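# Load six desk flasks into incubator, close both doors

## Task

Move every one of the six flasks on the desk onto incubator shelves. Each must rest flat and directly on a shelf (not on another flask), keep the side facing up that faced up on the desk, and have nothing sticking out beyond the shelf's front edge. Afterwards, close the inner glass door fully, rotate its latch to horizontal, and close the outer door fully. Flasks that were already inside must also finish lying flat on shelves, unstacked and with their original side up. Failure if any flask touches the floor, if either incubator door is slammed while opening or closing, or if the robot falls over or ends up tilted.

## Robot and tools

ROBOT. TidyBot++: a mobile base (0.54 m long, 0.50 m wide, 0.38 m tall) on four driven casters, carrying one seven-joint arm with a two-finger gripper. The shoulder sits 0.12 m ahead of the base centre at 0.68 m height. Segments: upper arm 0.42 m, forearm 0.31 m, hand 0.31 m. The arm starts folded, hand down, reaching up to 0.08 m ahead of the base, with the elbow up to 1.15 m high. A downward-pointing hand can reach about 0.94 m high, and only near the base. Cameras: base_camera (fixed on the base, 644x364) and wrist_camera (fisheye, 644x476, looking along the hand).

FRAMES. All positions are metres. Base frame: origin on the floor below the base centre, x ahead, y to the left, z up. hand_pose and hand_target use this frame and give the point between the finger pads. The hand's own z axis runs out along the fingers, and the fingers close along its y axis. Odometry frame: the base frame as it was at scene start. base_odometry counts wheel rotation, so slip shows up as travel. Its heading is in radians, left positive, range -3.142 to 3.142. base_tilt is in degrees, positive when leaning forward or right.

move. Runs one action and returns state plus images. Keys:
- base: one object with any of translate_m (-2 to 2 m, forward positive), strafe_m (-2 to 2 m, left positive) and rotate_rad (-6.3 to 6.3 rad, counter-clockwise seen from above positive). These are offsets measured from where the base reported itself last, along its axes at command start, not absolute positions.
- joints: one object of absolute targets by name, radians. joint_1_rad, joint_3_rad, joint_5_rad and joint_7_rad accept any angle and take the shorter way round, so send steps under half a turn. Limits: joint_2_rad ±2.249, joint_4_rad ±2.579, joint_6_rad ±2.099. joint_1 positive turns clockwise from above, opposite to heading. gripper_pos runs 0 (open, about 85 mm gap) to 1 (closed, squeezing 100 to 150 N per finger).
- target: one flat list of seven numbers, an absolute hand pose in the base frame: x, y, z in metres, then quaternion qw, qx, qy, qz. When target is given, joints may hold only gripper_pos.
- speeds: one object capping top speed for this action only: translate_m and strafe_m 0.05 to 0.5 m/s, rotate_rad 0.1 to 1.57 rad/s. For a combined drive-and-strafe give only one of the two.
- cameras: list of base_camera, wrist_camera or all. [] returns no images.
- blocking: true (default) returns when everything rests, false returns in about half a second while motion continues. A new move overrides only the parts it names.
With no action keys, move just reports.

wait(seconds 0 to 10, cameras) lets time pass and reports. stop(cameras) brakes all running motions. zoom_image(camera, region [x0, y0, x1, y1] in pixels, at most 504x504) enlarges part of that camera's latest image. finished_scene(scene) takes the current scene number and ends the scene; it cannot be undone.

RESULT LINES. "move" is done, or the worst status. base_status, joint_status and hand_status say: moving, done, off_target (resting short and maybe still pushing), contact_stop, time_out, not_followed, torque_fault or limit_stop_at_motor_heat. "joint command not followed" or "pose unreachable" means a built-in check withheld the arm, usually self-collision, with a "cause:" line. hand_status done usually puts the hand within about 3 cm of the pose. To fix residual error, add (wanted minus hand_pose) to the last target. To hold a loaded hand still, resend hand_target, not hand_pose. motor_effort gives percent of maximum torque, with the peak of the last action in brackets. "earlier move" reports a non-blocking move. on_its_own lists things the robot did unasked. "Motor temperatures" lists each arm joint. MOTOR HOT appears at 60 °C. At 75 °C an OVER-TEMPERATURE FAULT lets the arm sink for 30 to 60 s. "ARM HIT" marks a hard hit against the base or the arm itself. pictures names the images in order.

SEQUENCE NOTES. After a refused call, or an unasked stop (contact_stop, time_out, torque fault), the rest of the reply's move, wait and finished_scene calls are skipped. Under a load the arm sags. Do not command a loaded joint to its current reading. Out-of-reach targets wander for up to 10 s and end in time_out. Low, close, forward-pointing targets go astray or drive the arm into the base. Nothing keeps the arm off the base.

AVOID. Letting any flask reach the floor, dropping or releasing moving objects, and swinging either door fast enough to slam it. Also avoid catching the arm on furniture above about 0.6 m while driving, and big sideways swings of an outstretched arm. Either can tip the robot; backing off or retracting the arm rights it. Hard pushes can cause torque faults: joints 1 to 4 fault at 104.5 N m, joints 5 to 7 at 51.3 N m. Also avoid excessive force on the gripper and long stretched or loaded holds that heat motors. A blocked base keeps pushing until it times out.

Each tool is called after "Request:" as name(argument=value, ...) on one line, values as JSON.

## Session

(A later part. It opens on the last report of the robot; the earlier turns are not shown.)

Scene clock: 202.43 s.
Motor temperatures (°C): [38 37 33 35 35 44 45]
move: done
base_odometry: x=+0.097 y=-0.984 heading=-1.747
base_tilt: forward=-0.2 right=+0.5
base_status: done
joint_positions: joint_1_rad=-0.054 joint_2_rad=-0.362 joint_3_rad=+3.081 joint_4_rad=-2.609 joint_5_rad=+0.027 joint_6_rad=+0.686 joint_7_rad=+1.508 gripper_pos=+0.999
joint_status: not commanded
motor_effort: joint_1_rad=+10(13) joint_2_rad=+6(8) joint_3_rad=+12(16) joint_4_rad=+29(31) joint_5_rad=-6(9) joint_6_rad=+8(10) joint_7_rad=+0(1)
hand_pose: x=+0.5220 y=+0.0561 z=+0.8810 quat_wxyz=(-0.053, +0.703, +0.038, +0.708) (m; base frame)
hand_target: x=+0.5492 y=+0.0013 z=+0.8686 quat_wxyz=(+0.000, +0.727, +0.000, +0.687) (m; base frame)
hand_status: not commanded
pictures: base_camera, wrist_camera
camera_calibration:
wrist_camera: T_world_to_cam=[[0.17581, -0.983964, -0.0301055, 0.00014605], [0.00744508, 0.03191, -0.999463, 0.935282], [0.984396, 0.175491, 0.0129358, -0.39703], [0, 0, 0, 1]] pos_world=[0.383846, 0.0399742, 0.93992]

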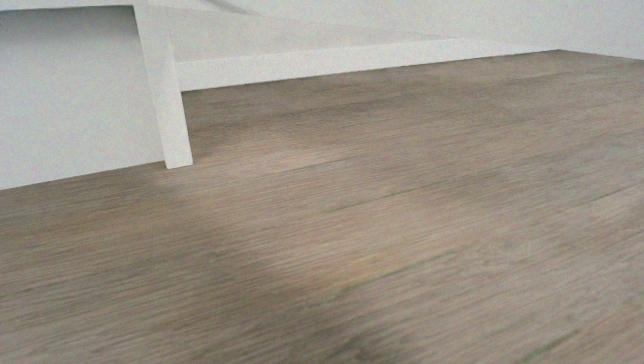

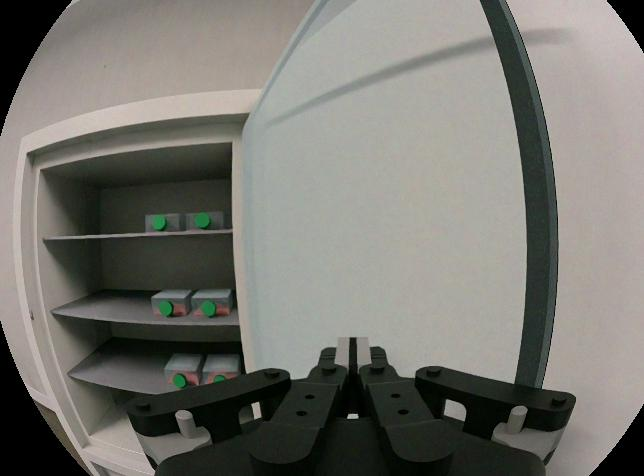

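Request:
move(base={"strafe_m": 0.1, "translate_m": -0.02}, speeds={"strafe_m": 0.2}, cameras=["wrist_camera"])

Request:
move(base={"translate_m": -0.22, "strafe_m": 0.1, "rotate_rad": 0.5}, joints={"gripper_pos": 0.0})

Scene clock: 204.67 s.
Motor temperatures (°C): [38 37 33 35 35 44 45]
move: done
base_odometry: x=+0.200 y=-0.982 heading=-1.747
base_tilt: forward=-0.2 right=+0.5
base_status: done
joint_positions: joint_1_rad=-0.009 joint_2_rad=-0.307 joint_3_rad=+3.134 joint_4_rad=-2.566 joint_5_rad=+0.024 joint_6_rad=+0.685 joint_7_rad=+1.508 gripper_pos=+0.999
joint_status: not commanded
motor_effort: joint_1_rad=+0(11) joint_2_rad=-7(9) joint_3_rad=+0(13) joint_4_rad=+18(28) joint_5_rad=+1(7) joint_6_rad=+10(11) joint_7_rad=+0(1)
hand_pose: x=+0.5458 y=+0.0136 z=+0.8821 quat_wxyz=(-0.026, +0.708, -0.004, +0.705) (m; base frame)
hand_target: x=+0.5492 y=+0.0013 z=+0.8686 quat_wxyz=(+0.000, +0.727, +0.000, +0.687) (m; base frame)
hand_status: not commanded
pictures: wrist_camera
camera_calibration:
wrist_camera: T_world_to_cam=[[0.079262, -0.995481, -0.0522957, 0.0264868], [-0.00288178, 0.0522317, -0.998631, 0.942246], [0.99685, 0.0793041, 0.00127123, -0.408188], [0, 0, 0, 1]] pos_world=[0.407518, 0.00952291, 0.94286]

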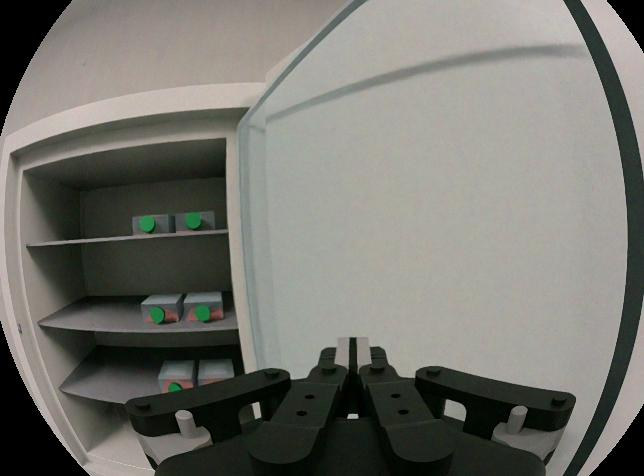

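Scene clock: 206.33 s.
Motor temperatures (°C): [38 37 33 35 35 44 45]
move: done
base_odometry: x=+0.337 y=-0.783 heading=-1.247
base_tilt: forward=-0.2 right=+0.6
base_status: done
joint_positions: joint_1_rad=-0.009 joint_2_rad=-0.308 joint_3_rad=+3.134 joint_4_rad=-2.566 joint_5_rad=+0.024 joint_6_rad=+0.685 joint_7_rad=+1.508 gripper_pos=+0.000
joint_status: all done
motor_effort: joint_1_rad=+1(2) joint_2_rad=-8(10) joint_3_rad=+1(3) joint_4_rad=+18(19) joint_5_rad=+0(2) joint_6_rad=+9(11) joint_7_rad=+0(1)
hand_pose: x=+0.5454 y=+0.0135 z=+0.8829 quat_wxyz=(-0.026, +0.708, -0.004, +0.706) (m; base frame)
hand_target: x=+0.5492 y=+0.0013 z=+0.8686 quat_wxyz=(+0.000, +0.727, +0.000, +0.687) (m; base frame)
hand_status: not commanded
pictures: base_camera, wrist_camera
camera_calibration:
wrist_camera: T_world_to_cam=[[0.0791574, -0.995497, -0.0521535, 0.026454], [-0.00106952, 0.0522328, -0.998634, 0.941999], [0.996862, 0.0791051, 0.00306991, -0.409487], [0, 0, 0, 1]] pos_world=[0.407115, 0.00952408, 0.943349]

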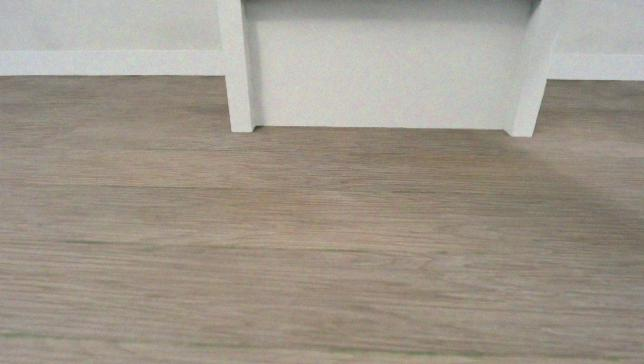

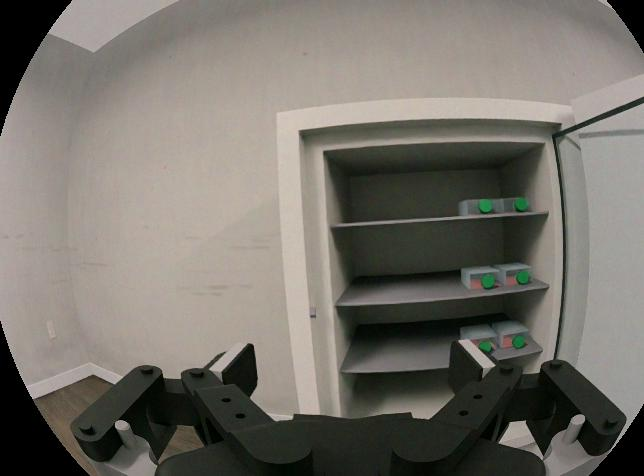

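Request:
move(base={"translate_m": -0.3, "rotate_rad": 1.247}, joints={"joint_1_rad": 0.0, "joint_2_rad": -0.261, "joint_3_rad": 3.1416, "joint_4_rad": -1.4556, "joint_5_rad": 0.0, "joint_6_rad": -0.9, "joint_7_rad": 1.5708})

Scene clock: 216.00 s.
Motor temperatures (°C): [38 37 33 35 35 44 45]
move: done
base_odometry: x=+0.241 y=-0.498 heading=+0.000
base_tilt: forward=-0.2 right=+0.6
base_status: done
joint_positions: joint_1_rad=-0.009 joint_2_rad=-0.278 joint_3_rad=+3.134 joint_4_rad=-1.479 joint_5_rad=+0.024 joint_6_rad=-0.825 joint_7_rad=+1.508 gripper_pos=+0.000
joint_status: all done
motor_effort: joint_1_rad=+1(3) joint_2_rad=-10(12) joint_3_rad=+1(4) joint_4_rad=+20(23) joint_5_rad=+1(2) joint_6_rad=+10(11) joint_7_rad=+0(2)
hand_pose: x=+0.5760 y=+0.0041 z=+1.0634 quat_wxyz=(-0.008, +0.848, -0.017, +0.529) (m; base frame)
hand_target: x=+0.5724 y=+0.0014 z=+1.0481 quat_wxyz=(+0.000, +0.866, +0.000, +0.500) (m; base frame)
hand_status: not commanded
pictures: base_camera, wrist_camera
camera_calibration:
wrist_camera: T_world_to_cam=[[0.0185071, -0.997898, -0.0620983, 0.0695562], [-0.436384, 0.0478189, -0.898489, 1.26714], [0.89957, 0.0437271, -0.434582, 0.0818282], [0, 0, 0, 1]] pos_world=[0.478061, 0.00523866, 1.17839]

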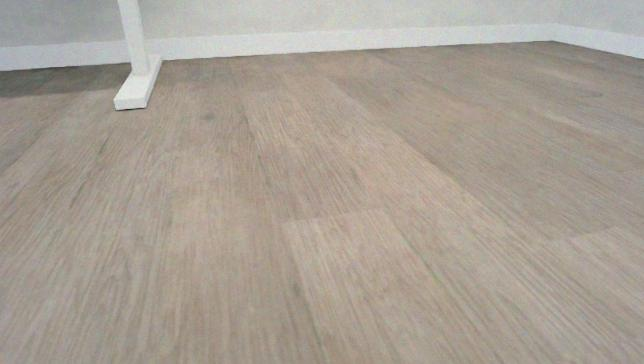

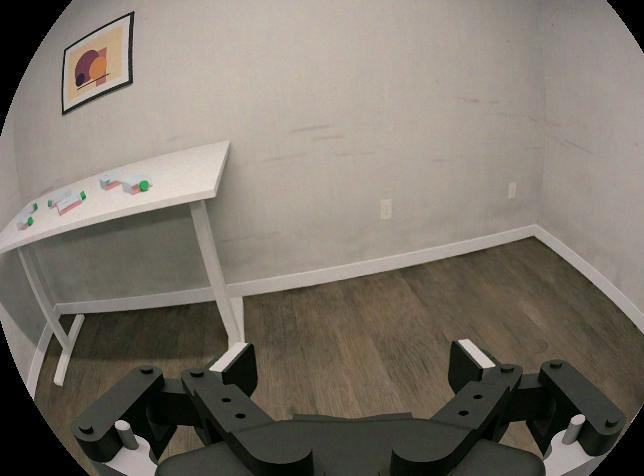

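Request:
move(base={"translate_m": 0.5, "strafe_m": 0.64, "rotate_rad": 0.32})

Scene clock: 220.73 s.
Motor temperatures (°C): [38 37 33 35 35 44 45]
move: done
base_odometry: x=+0.741 y=+0.142 heading=+0.321
base_tilt: forward=-0.1 right=+0.6
base_status: done
joint_positions: joint_1_rad=-0.007 joint_2_rad=-0.261 joint_3_rad=+3.139 joint_4_rad=-1.477 joint_5_rad=+0.024 joint_6_rad=-0.830 joint_7_rad=+1.508 gripper_pos=+0.000
joint_status: not commanded
motor_effort: joint_1_rad=+1(2) joint_2_rad=-11(14) joint_3_rad=+0(3) joint_4_rad=+20(21) joint_5_rad=+1(2) joint_6_rad=+9(10) joint_7_rad=+1(1)
hand_pose: x=+0.5820 y=+0.0004 z=+1.0549 quat_wxyz=(-0.007, +0.854, -0.020, +0.521) (m; base frame)
hand_target: x=+0.5724 y=+0.0014 z=+1.0481 quat_wxyz=(+0.000, +0.866, +0.000, +0.500) (m; base frame)
hand_status: not commanded
pictures: base_camera, wrist_camera
camera_calibration:
wrist_camera: T_world_to_cam=[[0.0101959, -0.997931, -0.0634795, 0.0715911], [-0.454622, 0.0519162, -0.88917, 1.26305], [0.890626, 0.037925, -0.453152, 0.0976984], [0, 0, 0, 1]] pos_world=[0.486469, 0.00216495, 1.17188]

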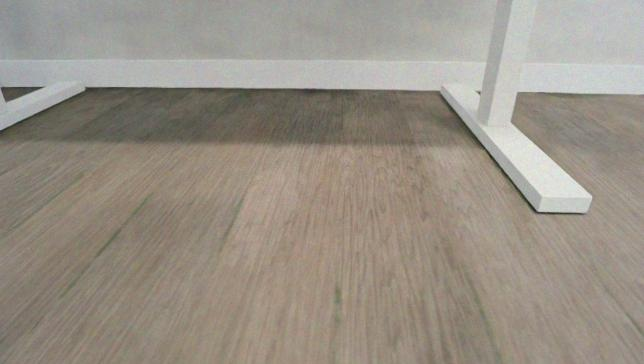

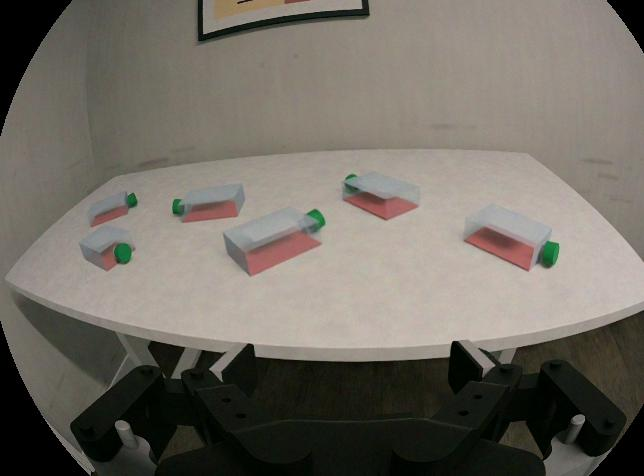

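Request:
zoom_image(camera="wrist_camera", region=[60, 150, 340, 310])

Request:
zoom_image(camera="wrist_camera", region=[300, 150, 600, 310])

Scaled by 1.800.

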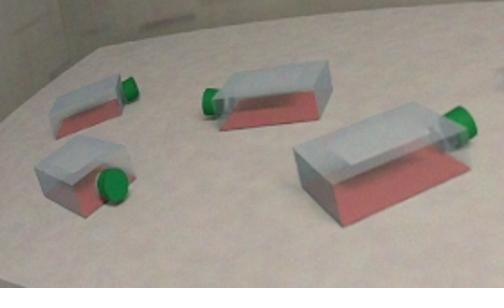

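Scaled by 1.680.

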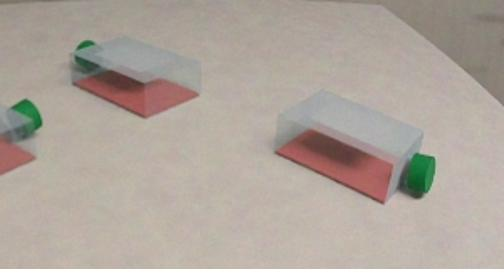

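Request:
move(base={"translate_m": 0.25}, speeds={"translate_m": 0.3})

Request:
zoom_image(camera="wrist_camera", region=[120, 180, 380, 360])

Scene clock: 231.90 s.
Motor temperatures (°C): [38 37 32 35 35 44 45]
move: done
base_odometry: x=+0.978 y=+0.221 heading=+0.321
base_tilt: forward=-0.1 right=+0.6
base_status: done
joint_positions: joint_1_rad=-0.007 joint_2_rad=-0.262 joint_3_rad=+3.139 joint_4_rad=-1.476 joint_5_rad=+0.024 joint_6_rad=-0.831 joint_7_rad=+1.508 gripper_pos=+0.000
joint_status: not commanded
motor_effort: joint_1_rad=+1(1) joint_2_rad=-11(14) joint_3_rad=+1(1) joint_4_rad=+20(21) joint_5_rad=+1(2) joint_6_rad=+10(10) joint_7_rad=+1(1)
hand_pose: x=+0.5816 y=+0.0004 z=+1.0556 quat_wxyz=(-0.007, +0.853, -0.020, +0.521) (m; base frame)
hand_target: x=+0.5724 y=+0.0014 z=+1.0481 quat_wxyz=(+0.000, +0.866, +0.000, +0.500) (m; base frame)
hand_status: not commanded
pictures: base_camera, wrist_camera
camera_calibration:
wrist_camera: T_world_to_cam=[[0.0102583, -0.997931, -0.0634726, 0.0715967], [-0.453747, 0.051919, -0.889617, 1.26341], [0.891071, 0.0379264, -0.452276, 0.0972623], [0, 0, 0, 1]] pos_world=[0.485864, 0.00216494, 1.17248]

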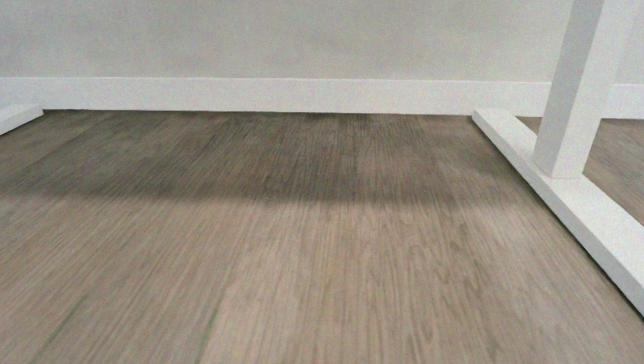

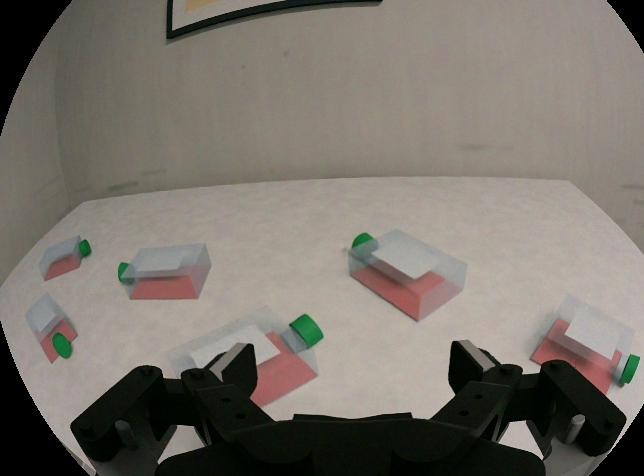

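Scaled by 1.938.

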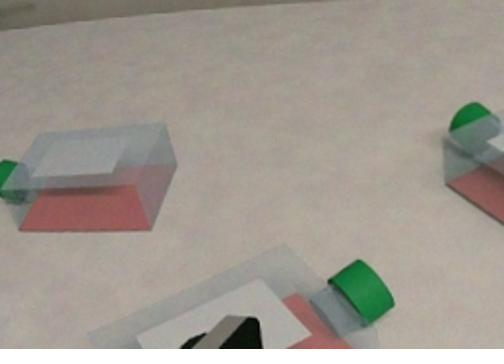

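Request:
zoom_image(camera="wrist_camera", region=[320, 210, 500, 340])

Request:
zoom_image(camera="wrist_camera", region=[500, 270, 644, 420])

Request:
zoom_image(camera="wrist_camera", region=[10, 220, 230, 380])

Scaled by 2.800.

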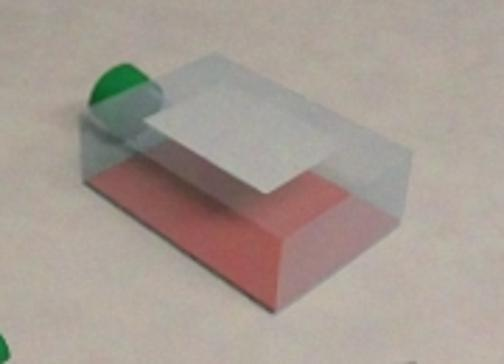

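Scaled by 3.360.

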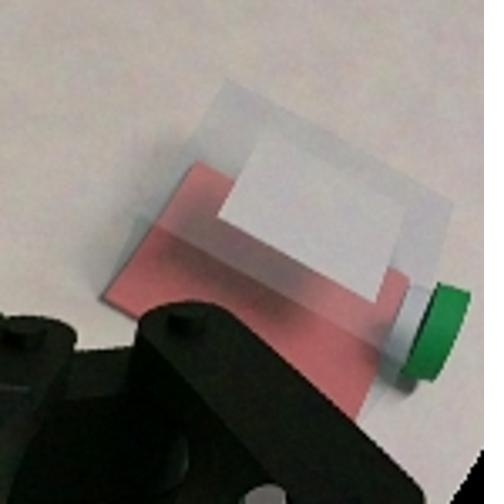

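Scaled by 2.291.

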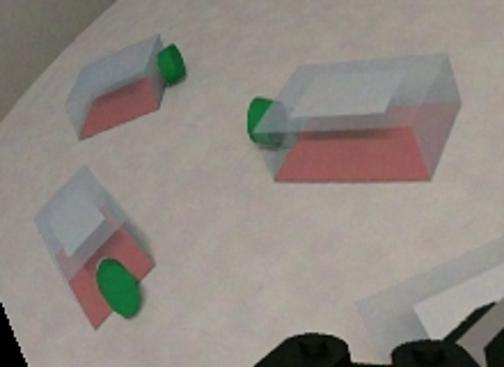

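Request:
move(base={"translate_m": 0.02, "strafe_m": -0.80, "rotate_rad": 0.7156}, joints={"joint_1_rad": 0.0, "joint_2_rad": -0.167, "joint_3_rad": 3.1416, "joint_4_rad": -1.5074, "joint_5_rad": 0.0, "joint_6_rad": -0.77, "joint_7_rad": 1.58})

Scene clock: 268.73 s.
Motor temperatures (°C): [38 37 32 35 35 44 45]
move: done
base_odometry: x=+1.249 y=-0.532 heading=+1.037
base_tilt: forward=-0.2 right=+0.6
base_status: done
joint_positions: joint_1_rad=-0.006 joint_2_rad=-0.171 joint_3_rad=+3.139 joint_4_rad=-1.504 joint_5_rad=+0.024 joint_6_rad=-0.804 joint_7_rad=+1.509 gripper_pos=+0.000
joint_status: all done
motor_effort: joint_1_rad=+1(3) joint_2_rad=-15(19) joint_3_rad=+1(3) joint_4_rad=+21(22) joint_5_rad=+1(2) joint_6_rad=+9(10) joint_7_rad=+0(2)
hand_pose: x=+0.6157 y=+0.0007 z=+1.0036 quat_wxyz=(-0.005, +0.876, -0.020, +0.482) (m; base frame)
hand_target: x=+0.6222 y=+0.0014 z=+1.0086 quat_wxyz=(+0.002, +0.870, +0.004, +0.493) (m; base frame)
hand_status: not commanded
pictures: base_camera, wrist_camera
camera_calibration:
wrist_camera: T_world_to_cam=[[0.00509816, -0.998007, -0.062902, 0.0707566], [-0.532879, 0.0505162, -0.844682, 1.23631], [0.846176, 0.0378255, -0.531559, 0.150535], [0, 0, 0, 1]] pos_world=[0.531061, 0.002468, 1.12875]

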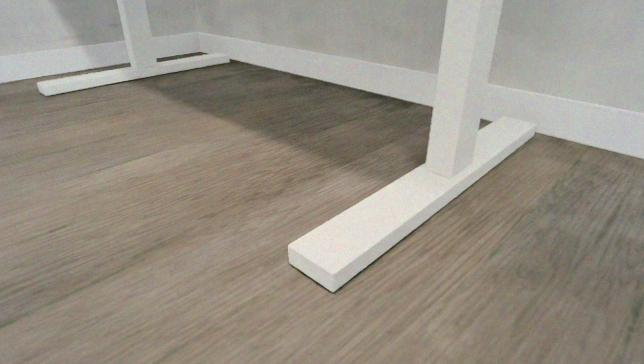

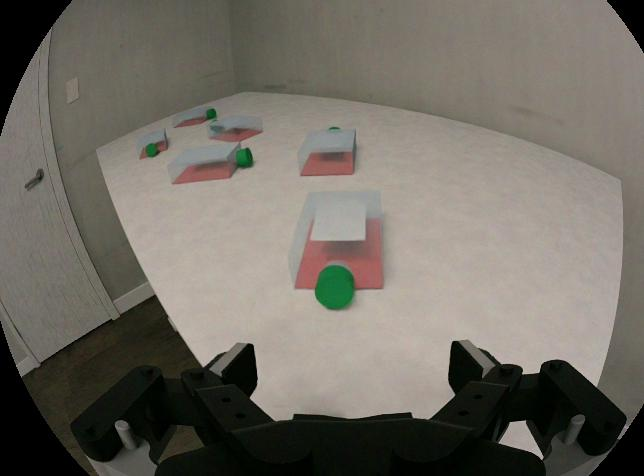

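Request:
move(base={"strafe_m": 0.013}, joints={"joint_1_rad": 0.0, "joint_2_rad": -0.187, "joint_3_rad": 3.1416, "joint_4_rad": -1.760, "joint_5_rad": 0.0, "joint_6_rad": -0.49, "joint_7_rad": 1.62})

Scene clock: 272.10 s.
Motor temperatures (°C): [38 37 32 35 35 44 45]
move: done
base_odometry: x=+1.238 y=-0.526 heading=+1.037
base_tilt: forward=-0.2 right=+0.6
base_status: done
joint_positions: joint_1_rad=-0.006 joint_2_rad=-0.177 joint_3_rad=+3.138 joint_4_rad=-1.752 joint_5_rad=+0.024 joint_6_rad=-0.555 joint_7_rad=+1.546 gripper_pos=+0.000
joint_status: all done
motor_effort: joint_1_rad=+1(3) joint_2_rad=-15(16) joint_3_rad=+0(3) joint_4_rad=+21(23) joint_5_rad=+1(3) joint_6_rad=+8(9) joint_7_rad=+0(1)
hand_pose: x=+0.6230 y=+0.0024 z=+0.9298 quat_wxyz=(+0.002, +0.875, -0.001, +0.485) (m; base frame)
hand_target: x=+0.6295 y=+0.0014 z=+0.9474 quat_wxyz=(+0.013, +0.858, +0.021, +0.513) (m; base frame)
hand_status: not commanded
pictures: base_camera, wrist_camera
camera_calibration:
wrist_camera: T_world_to_cam=[[0.0314892, -0.999027, -0.0308831, 0.0216353], [-0.527924, 0.0096125, -0.849237, 1.17896], [0.848708, 0.0430457, -0.527108, 0.0992955], [0, 0, 0, 1]] pos_world=[0.53745, 0.00600716, 1.05423]

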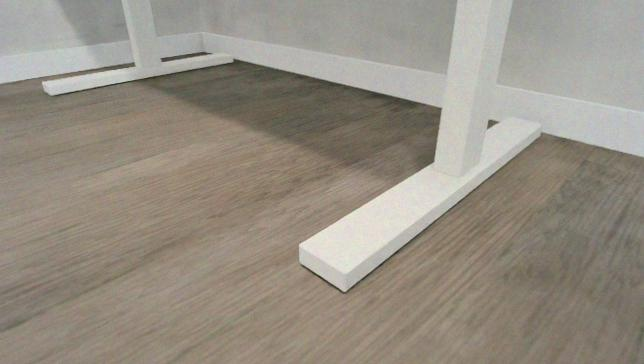

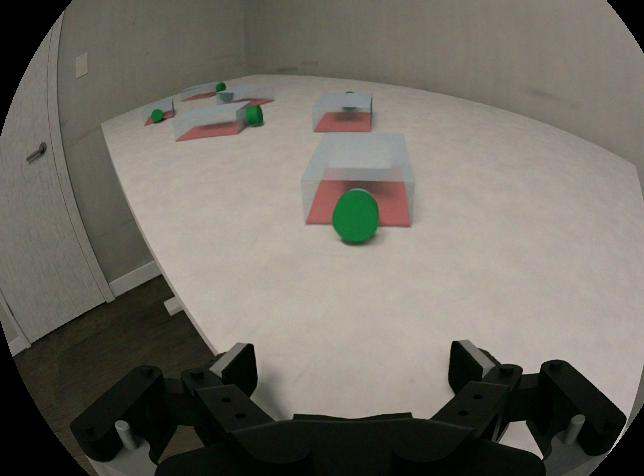

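Request:
move(base={"translate_m": 0.13}, speeds={"translate_m": 0.15})

Scene clock: 275.10 s.
Motor temperatures (°C): [38 37 32 35 35 44 45]
move: done
base_odometry: x=+1.305 y=-0.414 heading=+1.037
base_tilt: forward=-0.1 right=+0.5
base_status: done
joint_positions: joint_1_rad=-0.006 joint_2_rad=-0.188 joint_3_rad=+3.138 joint_4_rad=-1.752 joint_5_rad=+0.024 joint_6_rad=-0.551 joint_7_rad=+1.546 gripper_pos=+0.000
joint_status: not commanded
motor_effort: joint_1_rad=+1(1) joint_2_rad=-14(18) joint_3_rad=+0(1) joint_4_rad=+21(22) joint_5_rad=+0(2) joint_6_rad=+8(9) joint_7_rad=+1(1)
hand_pose: x=+0.6210 y=+0.0024 z=+0.9360 quat_wxyz=(+0.002, +0.871, +0.000, +0.491) (m; base frame)
hand_target: x=+0.6295 y=+0.0014 z=+0.9474 quat_wxyz=(+0.013, +0.858, +0.021, +0.513) (m; base frame)
hand_status: not commanded
pictures: base_camera, wrist_camera
camera_calibration:
wrist_camera: T_world_to_cam=[[0.0323672, -0.999023, -0.030095, 0.0207026], [-0.515428, 0.00911389, -0.856884, 1.1826], [0.856321, 0.0432468, -0.514629, 0.0878095], [0, 0, 0, 1]] pos_world=[0.533684, 0.0061068, 1.05917]

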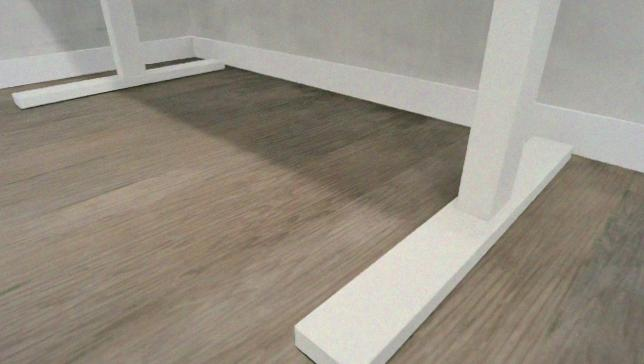

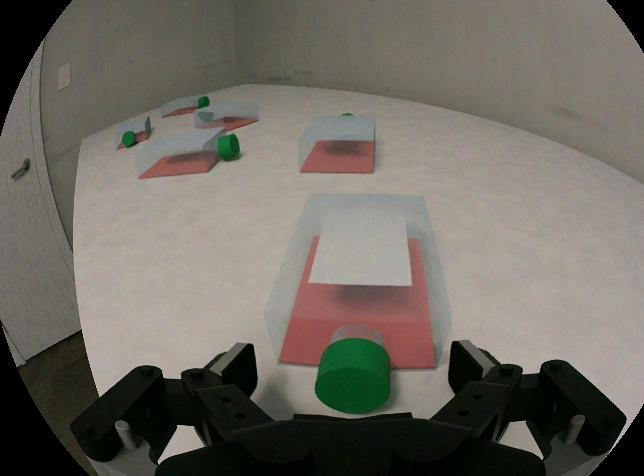

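Request:
move(joints={"joint_4_rad": -1.798, "joint_6_rad": -0.452})

Scene clock: 279.43 s.
Motor temperatures (°C): [38 37 32 35 35 44 45]
move: done
base_odometry: x=+1.305 y=-0.414 heading=+1.037
base_tilt: forward=-0.1 right=+0.5
base_status: not commanded
joint_positions: joint_1_rad=-0.006 joint_2_rad=-0.188 joint_3_rad=+3.138 joint_4_rad=-1.791 joint_5_rad=+0.024 joint_6_rad=-0.511 joint_7_rad=+1.546 gripper_pos=+0.000
joint_status: all done
motor_effort: joint_1_rad=+0(1) joint_2_rad=-14(15) joint_3_rad=+0(1) joint_4_rad=+21(22) joint_5_rad=+1(2) joint_6_rad=+9(9) joint_7_rad=+1(1)
hand_pose: x=+0.6209 y=+0.0027 z=+0.9238 quat_wxyz=(+0.002, +0.871, +0.000, +0.491) (m; base frame)
hand_target: x=+0.6292 y=+0.0014 z=+0.9355 quat_wxyz=(+0.013, +0.858, +0.021, +0.513) (m; base frame)
hand_status: not commanded
pictures: base_camera, wrist_camera
camera_calibration:
wrist_camera: T_world_to_cam=[[0.0333624, -0.998993, -0.0299905, 0.0197948], [-0.51542, 0.00851165, -0.856896, 1.17197], [0.856288, 0.0440458, -0.514617, 0.0816489], [0, 0, 0, 1]] pos_world=[0.533481, 0.00620316, 1.04687]

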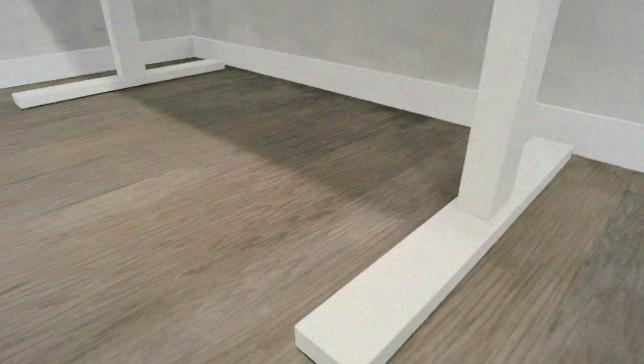

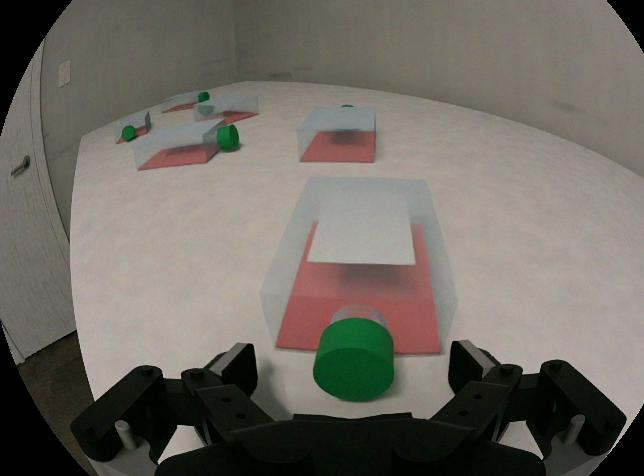

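Request:
move(base={"translate_m": 0.013}, speeds={"translate_m": 0.1})

Request:
move(joints={"gripper_pos": 0.7})

Scene clock: 280.80 s.
Motor temperatures (°C): [38 37 32 35 35 44 45]
move: done
base_odometry: x=+1.312 y=-0.402 heading=+1.036
base_tilt: forward=-0.1 right=+0.6
base_status: done
joint_positions: joint_1_rad=-0.006 joint_2_rad=-0.187 joint_3_rad=+3.138 joint_4_rad=-1.792 joint_5_rad=+0.024 joint_6_rad=-0.510 joint_7_rad=+1.546 gripper_pos=+0.000
joint_status: not commanded
motor_effort: joint_1_rad=+1(1) joint_2_rad=-14(18) joint_3_rad=+0(1) joint_4_rad=+21(22) joint_5_rad=+1(2) joint_6_rad=+8(9) joint_7_rad=+0(1)
hand_pose: x=+0.6213 y=+0.0027 z=+0.9233 quat_wxyz=(+0.002, +0.871, +0.000, +0.491) (m; base frame)
hand_target: x=+0.6292 y=+0.0014 z=+0.9355 quat_wxyz=(+0.013, +0.858, +0.021, +0.513) (m; base frame)
hand_status: not commanded
pictures: base_camera, wrist_camera
camera_calibration:
wrist_camera: T_world_to_cam=[[0.0334094, -0.998994, -0.0299123, 0.0196593], [-0.515535, 0.0084144, -0.856827, 1.17188], [0.856217, 0.0440469, -0.514735, 0.0811767], [0, 0, 0, 1]] pos_world=[0.533981, 0.00620331, 1.04647]

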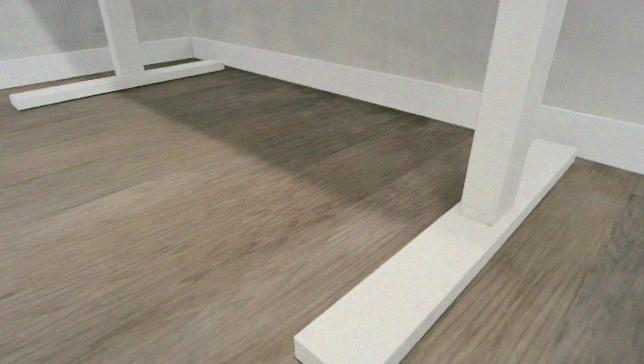

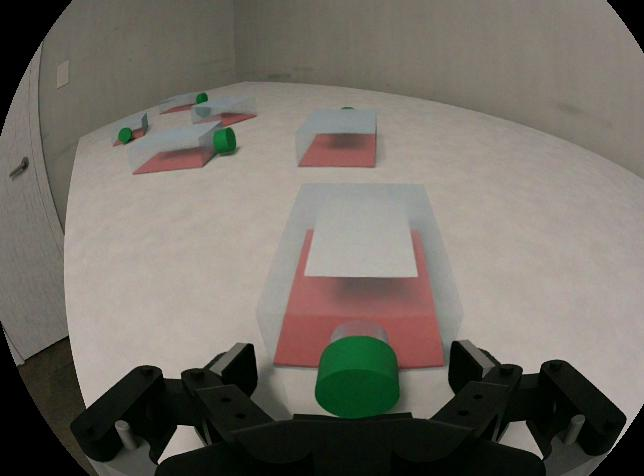

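Scene clock: 281.73 s.
Motor temperatures (°C): [38 37 32 35 35 44 45]
move: done
base_odometry: x=+1.312 y=-0.402 heading=+1.036
base_tilt: forward=-0.2 right=+0.6
base_status: not commanded
joint_positions: joint_1_rad=-0.006 joint_2_rad=-0.187 joint_3_rad=+3.138 joint_4_rad=-1.792 joint_5_rad=+0.024 joint_6_rad=-0.509 joint_7_rad=+1.547 gripper_pos=+0.676
joint_status: all done
motor_effort: joint_1_rad=+1(1) joint_2_rad=-14(15) joint_3_rad=+0(1) joint_4_rad=+21(22) joint_5_rad=+1(2) joint_6_rad=+9(10) joint_7_rad=+0(1)
hand_pose: x=+0.6215 y=+0.0027 z=+0.9237 quat_wxyz=(+0.002, +0.871, +0.000, +0.492) (m; base frame)
hand_target: x=+0.6292 y=+0.0014 z=+0.9355 quat_wxyz=(+0.013, +0.858, +0.021, +0.513) (m; base frame)
hand_status: not commanded
pictures: base_camera, wrist_camera
camera_calibration:
wrist_camera: T_world_to_cam=[[0.0336049, -0.998997, -0.0296057, 0.0193434], [-0.514292, 0.00811459, -0.857577, 1.17225], [0.856956, 0.0440448, -0.513503, 0.0796447], [0, 0, 0, 1]] pos_world=[0.533975, 0.00630381, 1.04676]

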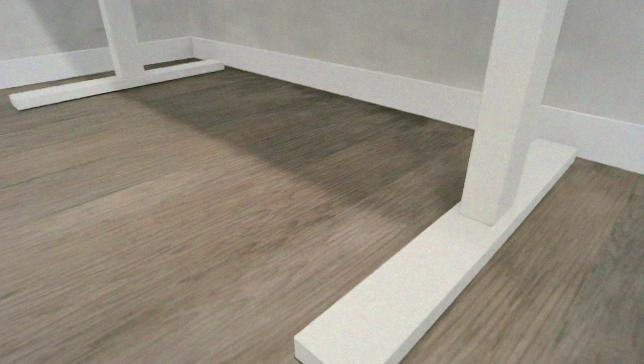

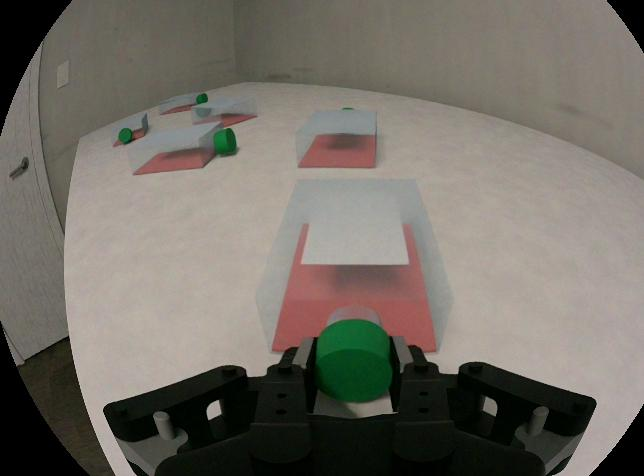

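Request:
move(joints={"gripper_pos": 0.85}, cameras=[])

Request:
move(joints={"joint_2_rad": -0.17, "joint_4_rad": -1.64, "joint_6_rad": -0.72})

Scene clock: 283.70 s.
Motor temperatures (°C): [38 37 32 35 35 44 45]
move: off_target
base_odometry: x=+1.312 y=-0.402 heading=+1.036
base_tilt: forward=-0.2 right=+0.6
base_status: not commanded
joint_positions: joint_1_rad=-0.006 joint_2_rad=-0.187 joint_3_rad=+3.138 joint_4_rad=-1.792 joint_5_rad=+0.024 joint_6_rad=-0.509 joint_7_rad=+1.547 gripper_pos=+0.677
joint_status: gripper_pos off_target (ended at +0.677, target +0.850)
motor_effort: joint_1_rad=+0(1) joint_2_rad=-14(14) joint_3_rad=+0(1) joint_4_rad=+21(21) joint_5_rad=+1(2) joint_6_rad=+8(9) joint_7_rad=+1(1)
hand_pose: x=+0.6215 y=+0.0027 z=+0.9237 quat_wxyz=(+0.002, +0.871, +0.000, +0.492) (m; base frame)
hand_target: x=+0.6292 y=+0.0014 z=+0.9355 quat_wxyz=(+0.013, +0.858, +0.021, +0.513) (m; base frame)
hand_status: not commanded
pictures: none
No camera images: "cameras" was empty.

Scene clock: 284.77 s.
Motor temperatures (°C): [38 37 32 35 35 44 45]
move: done
base_odometry: x=+1.312 y=-0.402 heading=+1.036
base_tilt: forward=-0.2 right=+0.5
base_status: not commanded
joint_positions: joint_1_rad=-0.006 joint_2_rad=-0.181 joint_3_rad=+3.138 joint_4_rad=-1.665 joint_5_rad=+0.024 joint_6_rad=-0.653 joint_7_rad=+1.547 gripper_pos=+0.677
joint_status: all done
motor_effort: joint_1_rad=+1(1) joint_2_rad=-15(17) joint_3_rad=+1(1) joint_4_rad=+22(23) joint_5_rad=+1(1) joint_6_rad=+9(10) joint_7_rad=+1(1)
hand_pose: x=+0.6191 y=+0.0018 z=+0.9558 quat_wxyz=(+0.003, +0.877, -0.001, +0.481) (m; base frame)
hand_target: x=+0.6141 y=+0.0014 z=+0.9475 quat_wxyz=(+0.011, +0.889, +0.022, +0.458) (m; base frame)
hand_status: not commanded
pictures: base_camera, wrist_camera
camera_calibration:
wrist_camera: T_world_to_cam=[[0.0294492, -0.999109, -0.0302324, 0.0226469], [-0.534614, 0.00981231, -0.845039, 1.19911], [0.844583, 0.0410484, -0.533849, 0.125274], [0, 0, 0, 1]] pos_world=[0.534591, 0.00571837, 1.08086]

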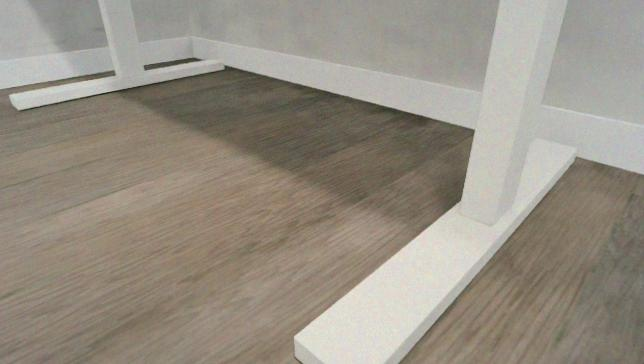

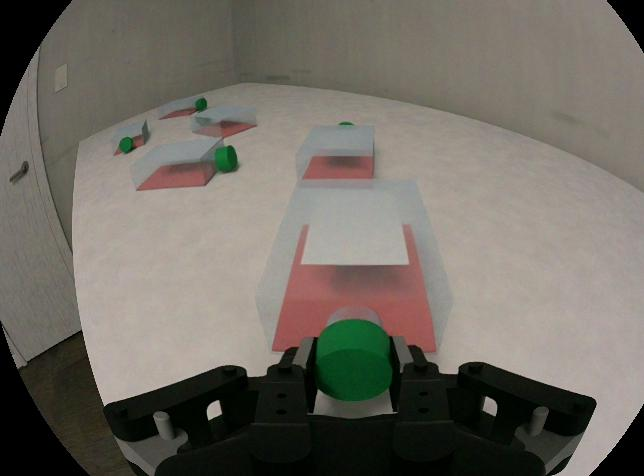

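Request:
move(joints={"joint_2_rad": -0.17, "joint_4_rad": -1.52, "joint_6_rad": -0.83}, cameras=["wrist_camera"])

Request:
move(base={"translate_m": -0.32}, speeds={"translate_m": 0.4}, cameras=["wrist_camera"])

Scene clock: 289.37 s.
Motor temperatures (°C): [38 36 32 35 35 44 45]
move: done
base_odometry: x=+1.312 y=-0.402 heading=+1.036
base_tilt: forward=-0.2 right=+0.6
base_status: not commanded
joint_positions: joint_1_rad=-0.006 joint_2_rad=-0.179 joint_3_rad=+3.138 joint_4_rad=-1.544 joint_5_rad=+0.024 joint_6_rad=-0.761 joint_7_rad=+1.547 gripper_pos=+0.677
joint_status: all done
motor_effort: joint_1_rad=+1(1) joint_2_rad=-15(17) joint_3_rad=+0(1) joint_4_rad=+22(24) joint_5_rad=+0(2) joint_6_rad=+9(10) joint_7_rad=+0(1)
hand_pose: x=+0.6163 y=+0.0012 z=+0.9963 quat_wxyz=(+0.004, +0.874, -0.003, +0.486) (m; base frame)
hand_target: x=+0.6098 y=+0.0014 z=+0.9872 quat_wxyz=(+0.011, +0.886, +0.022, +0.462) (m; base frame)
hand_status: not commanded
pictures: wrist_camera
camera_calibration:
wrist_camera: T_world_to_cam=[[0.0272437, -0.999166, -0.0304138, 0.0248491], [-0.524558, 0.0116099, -0.851296, 1.2318], [0.850939, 0.0391462, -0.523804, 0.135412], [0, 0, 0, 1]] pos_world=[0.530246, 0.00522643, 1.12031]

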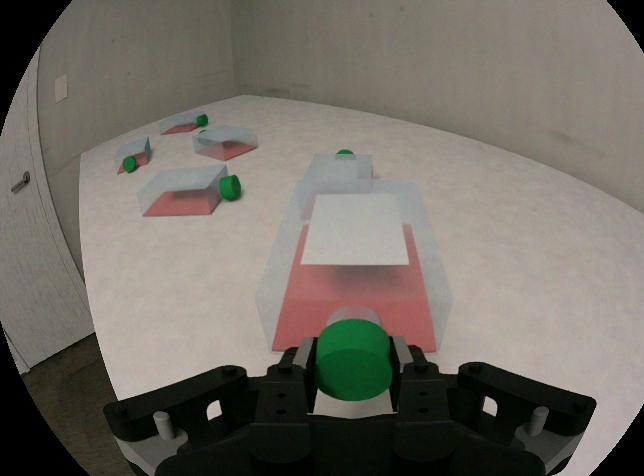

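Scene clock: 291.43 s.
Motor temperatures (°C): [38 36 32 35 35 44 45]
move: done
base_odometry: x=+1.149 y=-0.678 heading=+1.037
base_tilt: forward=-0.2 right=+0.6
base_status: done
joint_positions: joint_1_rad=-0.006 joint_2_rad=-0.177 joint_3_rad=+3.138 joint_4_rad=-1.543 joint_5_rad=+0.024 joint_6_rad=-0.768 joint_7_rad=+1.547 gripper_pos=+0.677
joint_status: not commanded
motor_effort: joint_1_rad=+1(2) joint_2_rad=-15(20) joint_3_rad=+1(3) joint_4_rad=+21(23) joint_5_rad=+1(2) joint_6_rad=+9(10) joint_7_rad=+1(1)
hand_pose: x=+0.6161 y=+0.0010 z=+0.9938 quat_wxyz=(+0.004, +0.876, -0.003, +0.483) (m; base frame)
hand_target: x=+0.6098 y=+0.0014 z=+0.9872 quat_wxyz=(+0.011, +0.886, +0.022, +0.462) (m; base frame)
hand_status: not commanded
pictures: wrist_camera
camera_calibration:
wrist_camera: T_world_to_cam=[[0.0266344, -0.999175, -0.0306498, 0.0252647], [-0.53151, 0.0118127, -0.84697, 1.22967], [0.846633, 0.0388492, -0.530757, 0.143896], [0, 0, 0, 1]] pos_world=[0.531084, 0.00512781, 1.11864]

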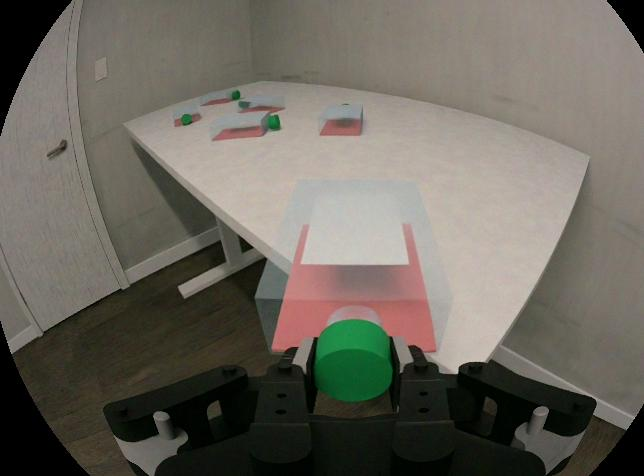

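Request:
move(base={"translate_m": -0.4176, "strafe_m": 0.5651, "rotate_rad": -2.285}, speeds={"translate_m": 0.4, "rotate_rad": 1.0})

Scene clock: 295.20 s.
Motor temperatures (°C): [38 36 32 35 35 44 45]
move: done
base_odometry: x=+0.450 y=-0.750 heading=-1.248
base_tilt: forward=-0.2 right=+0.6
base_status: done
joint_positions: joint_1_rad=-0.004 joint_2_rad=-0.170 joint_3_rad=+3.140 joint_4_rad=-1.543 joint_5_rad=+0.024 joint_6_rad=-0.768 joint_7_rad=+1.547 gripper_pos=+0.677
joint_status: not commanded
motor_effort: joint_1_rad=+1(2) joint_2_rad=-16(19) joint_3_rad=+0(2) joint_4_rad=+22(23) joint_5_rad=+1(2) joint_6_rad=+9(10) joint_7_rad=+1(1)
hand_pose: x=+0.6181 y=-0.0007 z=+0.9906 quat_wxyz=(+0.004, +0.877, -0.004, +0.480) (m; base frame)
hand_target: x=+0.6098 y=+0.0014 z=+0.9872 quat_wxyz=(+0.011, +0.886, +0.022, +0.462) (m; base frame)
hand_status: not commanded
pictures: base_camera, wrist_camera
camera_calibration:
wrist_camera: T_world_to_cam=[[0.0231424, -0.999252, -0.0309701, 0.025843], [-0.536862, 0.0137111, -0.843559, 1.22798], [0.843353, 0.0361487, -0.536143, 0.147903], [0, 0, 0, 1]] pos_world=[0.533922, 0.00364027, 1.11597]

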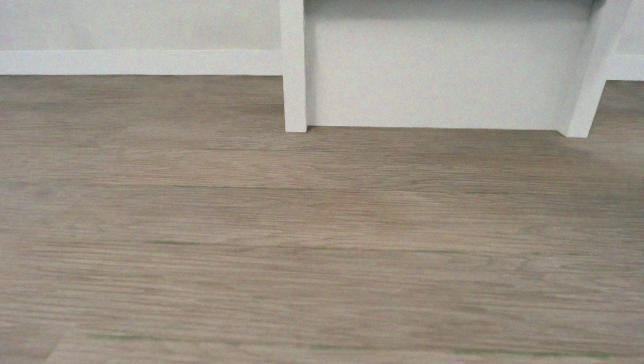

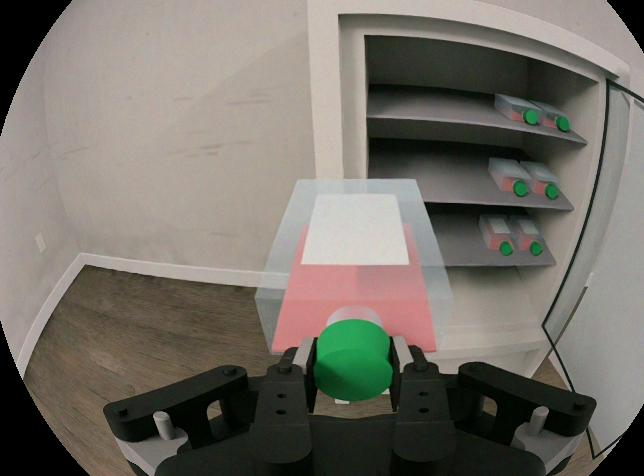

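Request:
zoom_image(camera="wrist_camera", region=[300, 10, 640, 280])

Scaled by 1.482.

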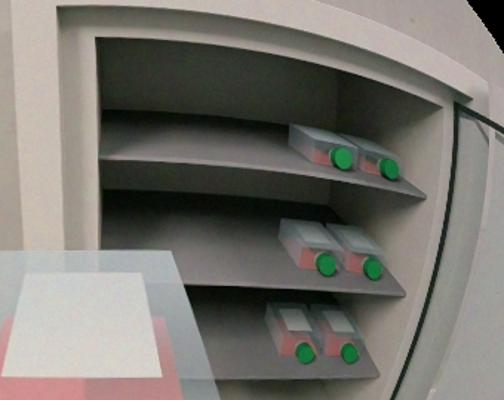

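Request:
move(base={"translate_m": 0.3, "strafe_m": -0.092, "rotate_rad": -0.045}, joints={"joint_2_rad": -0.17, "joint_4_rad": -1.58, "joint_6_rad": -0.644})

Scene clock: 305.13 s.
Motor temperatures (°C): [38 36 32 35 35 44 45]
move: done
base_odometry: x=+0.457 y=-1.064 heading=-1.294
base_tilt: forward=-0.2 right=+0.5
base_status: done
joint_positions: joint_1_rad=-0.002 joint_2_rad=-0.165 joint_3_rad=+3.142 joint_4_rad=-1.580 joint_5_rad=+0.024 joint_6_rad=-0.678 joint_7_rad=+1.547 gripper_pos=+0.677
joint_status: all done
motor_effort: joint_1_rad=+1(3) joint_2_rad=-16(19) joint_3_rad=+1(4) joint_4_rad=+23(23) joint_5_rad=+1(2) joint_6_rad=+9(10) joint_7_rad=+0(1)
hand_pose: x=+0.6303 y=-0.0024 z=+0.9902 quat_wxyz=(+0.005, +0.866, -0.005, +0.500) (m; base frame)
hand_target: x=+0.6338 y=+0.0014 z=+1.0022 quat_wxyz=(+0.013, +0.855, +0.021, +0.517) (m; base frame)
hand_status: not commanded
pictures: base_camera, wrist_camera
camera_calibration:
wrist_camera: T_world_to_cam=[[0.0223163, -0.999302, -0.0299543, 0.0232804], [-0.496903, 0.014912, -0.867678, 1.23278], [0.867519, 0.0342478, -0.496224, 0.0826808], [0, 0, 0, 1]] pos_world=[0.540325, 0.00204924, 1.11138]

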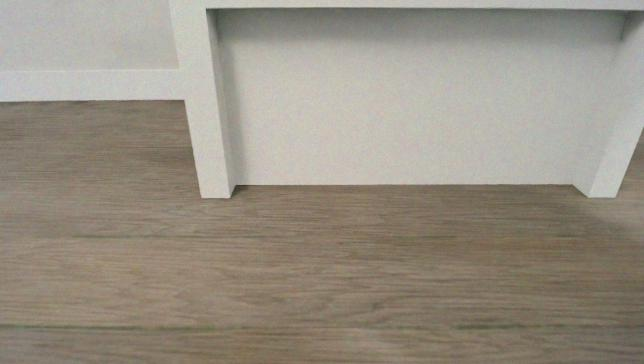

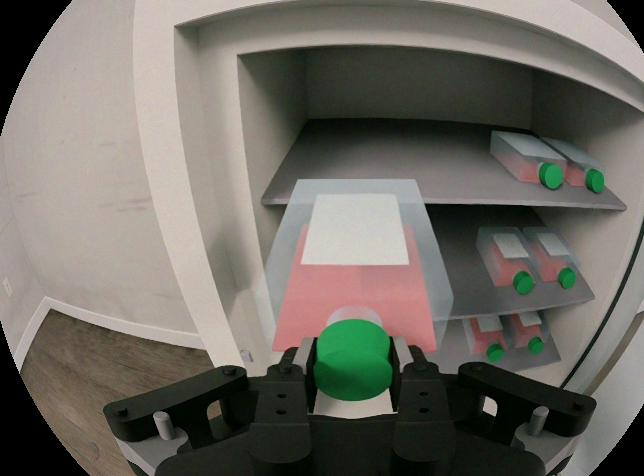

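Request:
move(base={"translate_m": 0.17}, speeds={"translate_m": 0.2})

Scene clock: 308.30 s.
Motor temperatures (°C): [38 36 32 35 35 44 45]
move: done
base_odometry: x=+0.504 y=-1.227 heading=-1.294
base_tilt: forward=-0.2 right=+0.5
base_status: done
joint_positions: joint_1_rad=-0.002 joint_2_rad=-0.167 joint_3_rad=+3.142 joint_4_rad=-1.580 joint_5_rad=+0.024 joint_6_rad=-0.678 joint_7_rad=+1.547 gripper_pos=+0.677
joint_status: not commanded
motor_effort: joint_1_rad=+1(1) joint_2_rad=-16(18) joint_3_rad=+1(1) joint_4_rad=+22(23) joint_5_rad=+1(2) joint_6_rad=+9(10) joint_7_rad=+1(2)
hand_pose: x=+0.6294 y=-0.0024 z=+0.9915 quat_wxyz=(+0.005, +0.865, -0.005, +0.501) (m; base frame)
hand_target: x=+0.6338 y=+0.0014 z=+1.0022 quat_wxyz=(+0.013, +0.855, +0.021, +0.517) (m; base frame)
hand_status: not commanded
pictures: base_camera, wrist_camera
camera_calibration:
wrist_camera: T_world_to_cam=[[0.0223929, -0.999302, -0.0298952, 0.0232307], [-0.494684, 0.0149102, -0.868945, 1.23339], [0.868784, 0.0342469, -0.494005, 0.0810344], [0, 0, 0, 1]] pos_world=[0.539214, 0.00204925, 1.11247]

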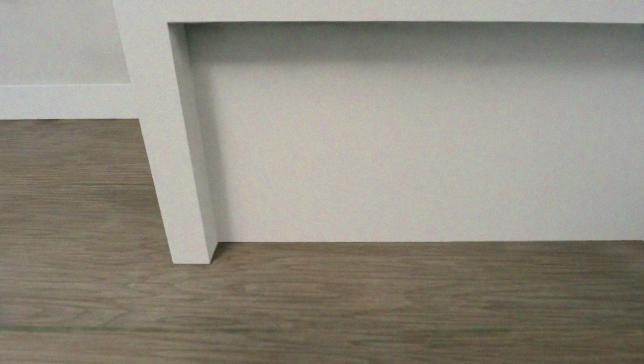

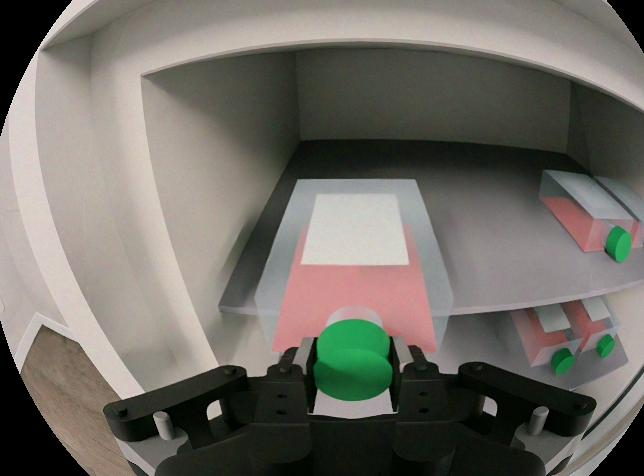

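Request:
move(base={"translate_m": 0.125}, speeds={"translate_m": 0.15})

Scene clock: 310.77 s.
Motor temperatures (°C): [38 36 32 35 35 44 45]
move: done
base_odometry: x=+0.538 y=-1.348 heading=-1.294
base_tilt: forward=-0.1 right=+0.5
base_status: done
joint_positions: joint_1_rad=-0.002 joint_2_rad=-0.176 joint_3_rad=+3.142 joint_4_rad=-1.583 joint_5_rad=+0.024 joint_6_rad=-0.678 joint_7_rad=+1.547 gripper_pos=+0.677
joint_status: not commanded
motor_effort: joint_1_rad=+0(1) joint_2_rad=-16(18) joint_3_rad=+1(1) joint_4_rad=+22(24) joint_5_rad=+1(2) joint_6_rad=+9(12) joint_7_rad=+0(1)
hand_pose: x=+0.6265 y=-0.0024 z=+0.9941 quat_wxyz=(+0.005, +0.864, -0.005, +0.504) (m; base frame)
hand_target: x=+0.6338 y=+0.0014 z=+1.0022 quat_wxyz=(+0.013, +0.855, +0.021, +0.517) (m; base frame)
hand_status: not commanded
pictures: base_camera, wrist_camera
camera_calibration:
wrist_camera: T_world_to_cam=[[0.0225574, -0.999302, -0.0297717, 0.0231513], [-0.48989, 0.0149105, -0.871657, 1.23394], [0.871492, 0.0342472, -0.489212, 0.0784646], [0, 0, 0, 1]] pos_world=[0.535591, 0.00204925, 1.11465]

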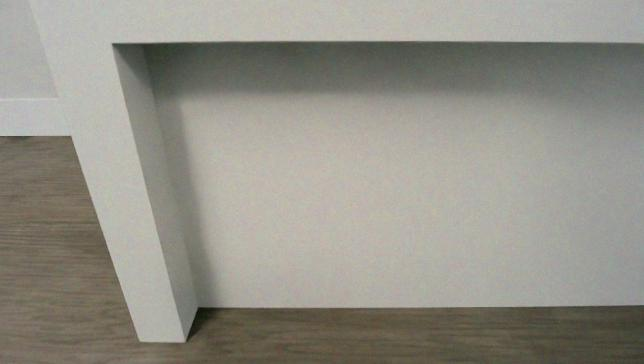

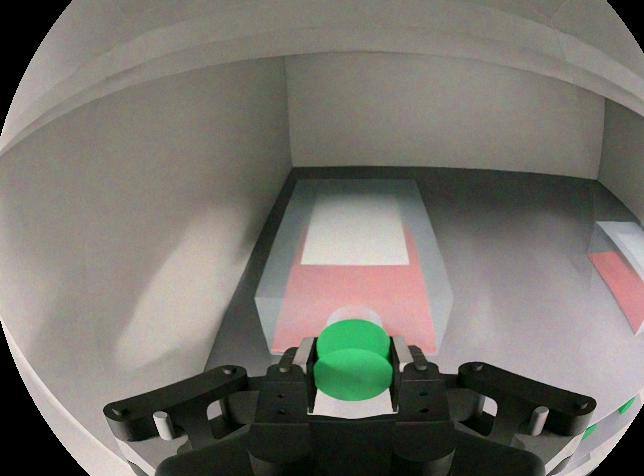

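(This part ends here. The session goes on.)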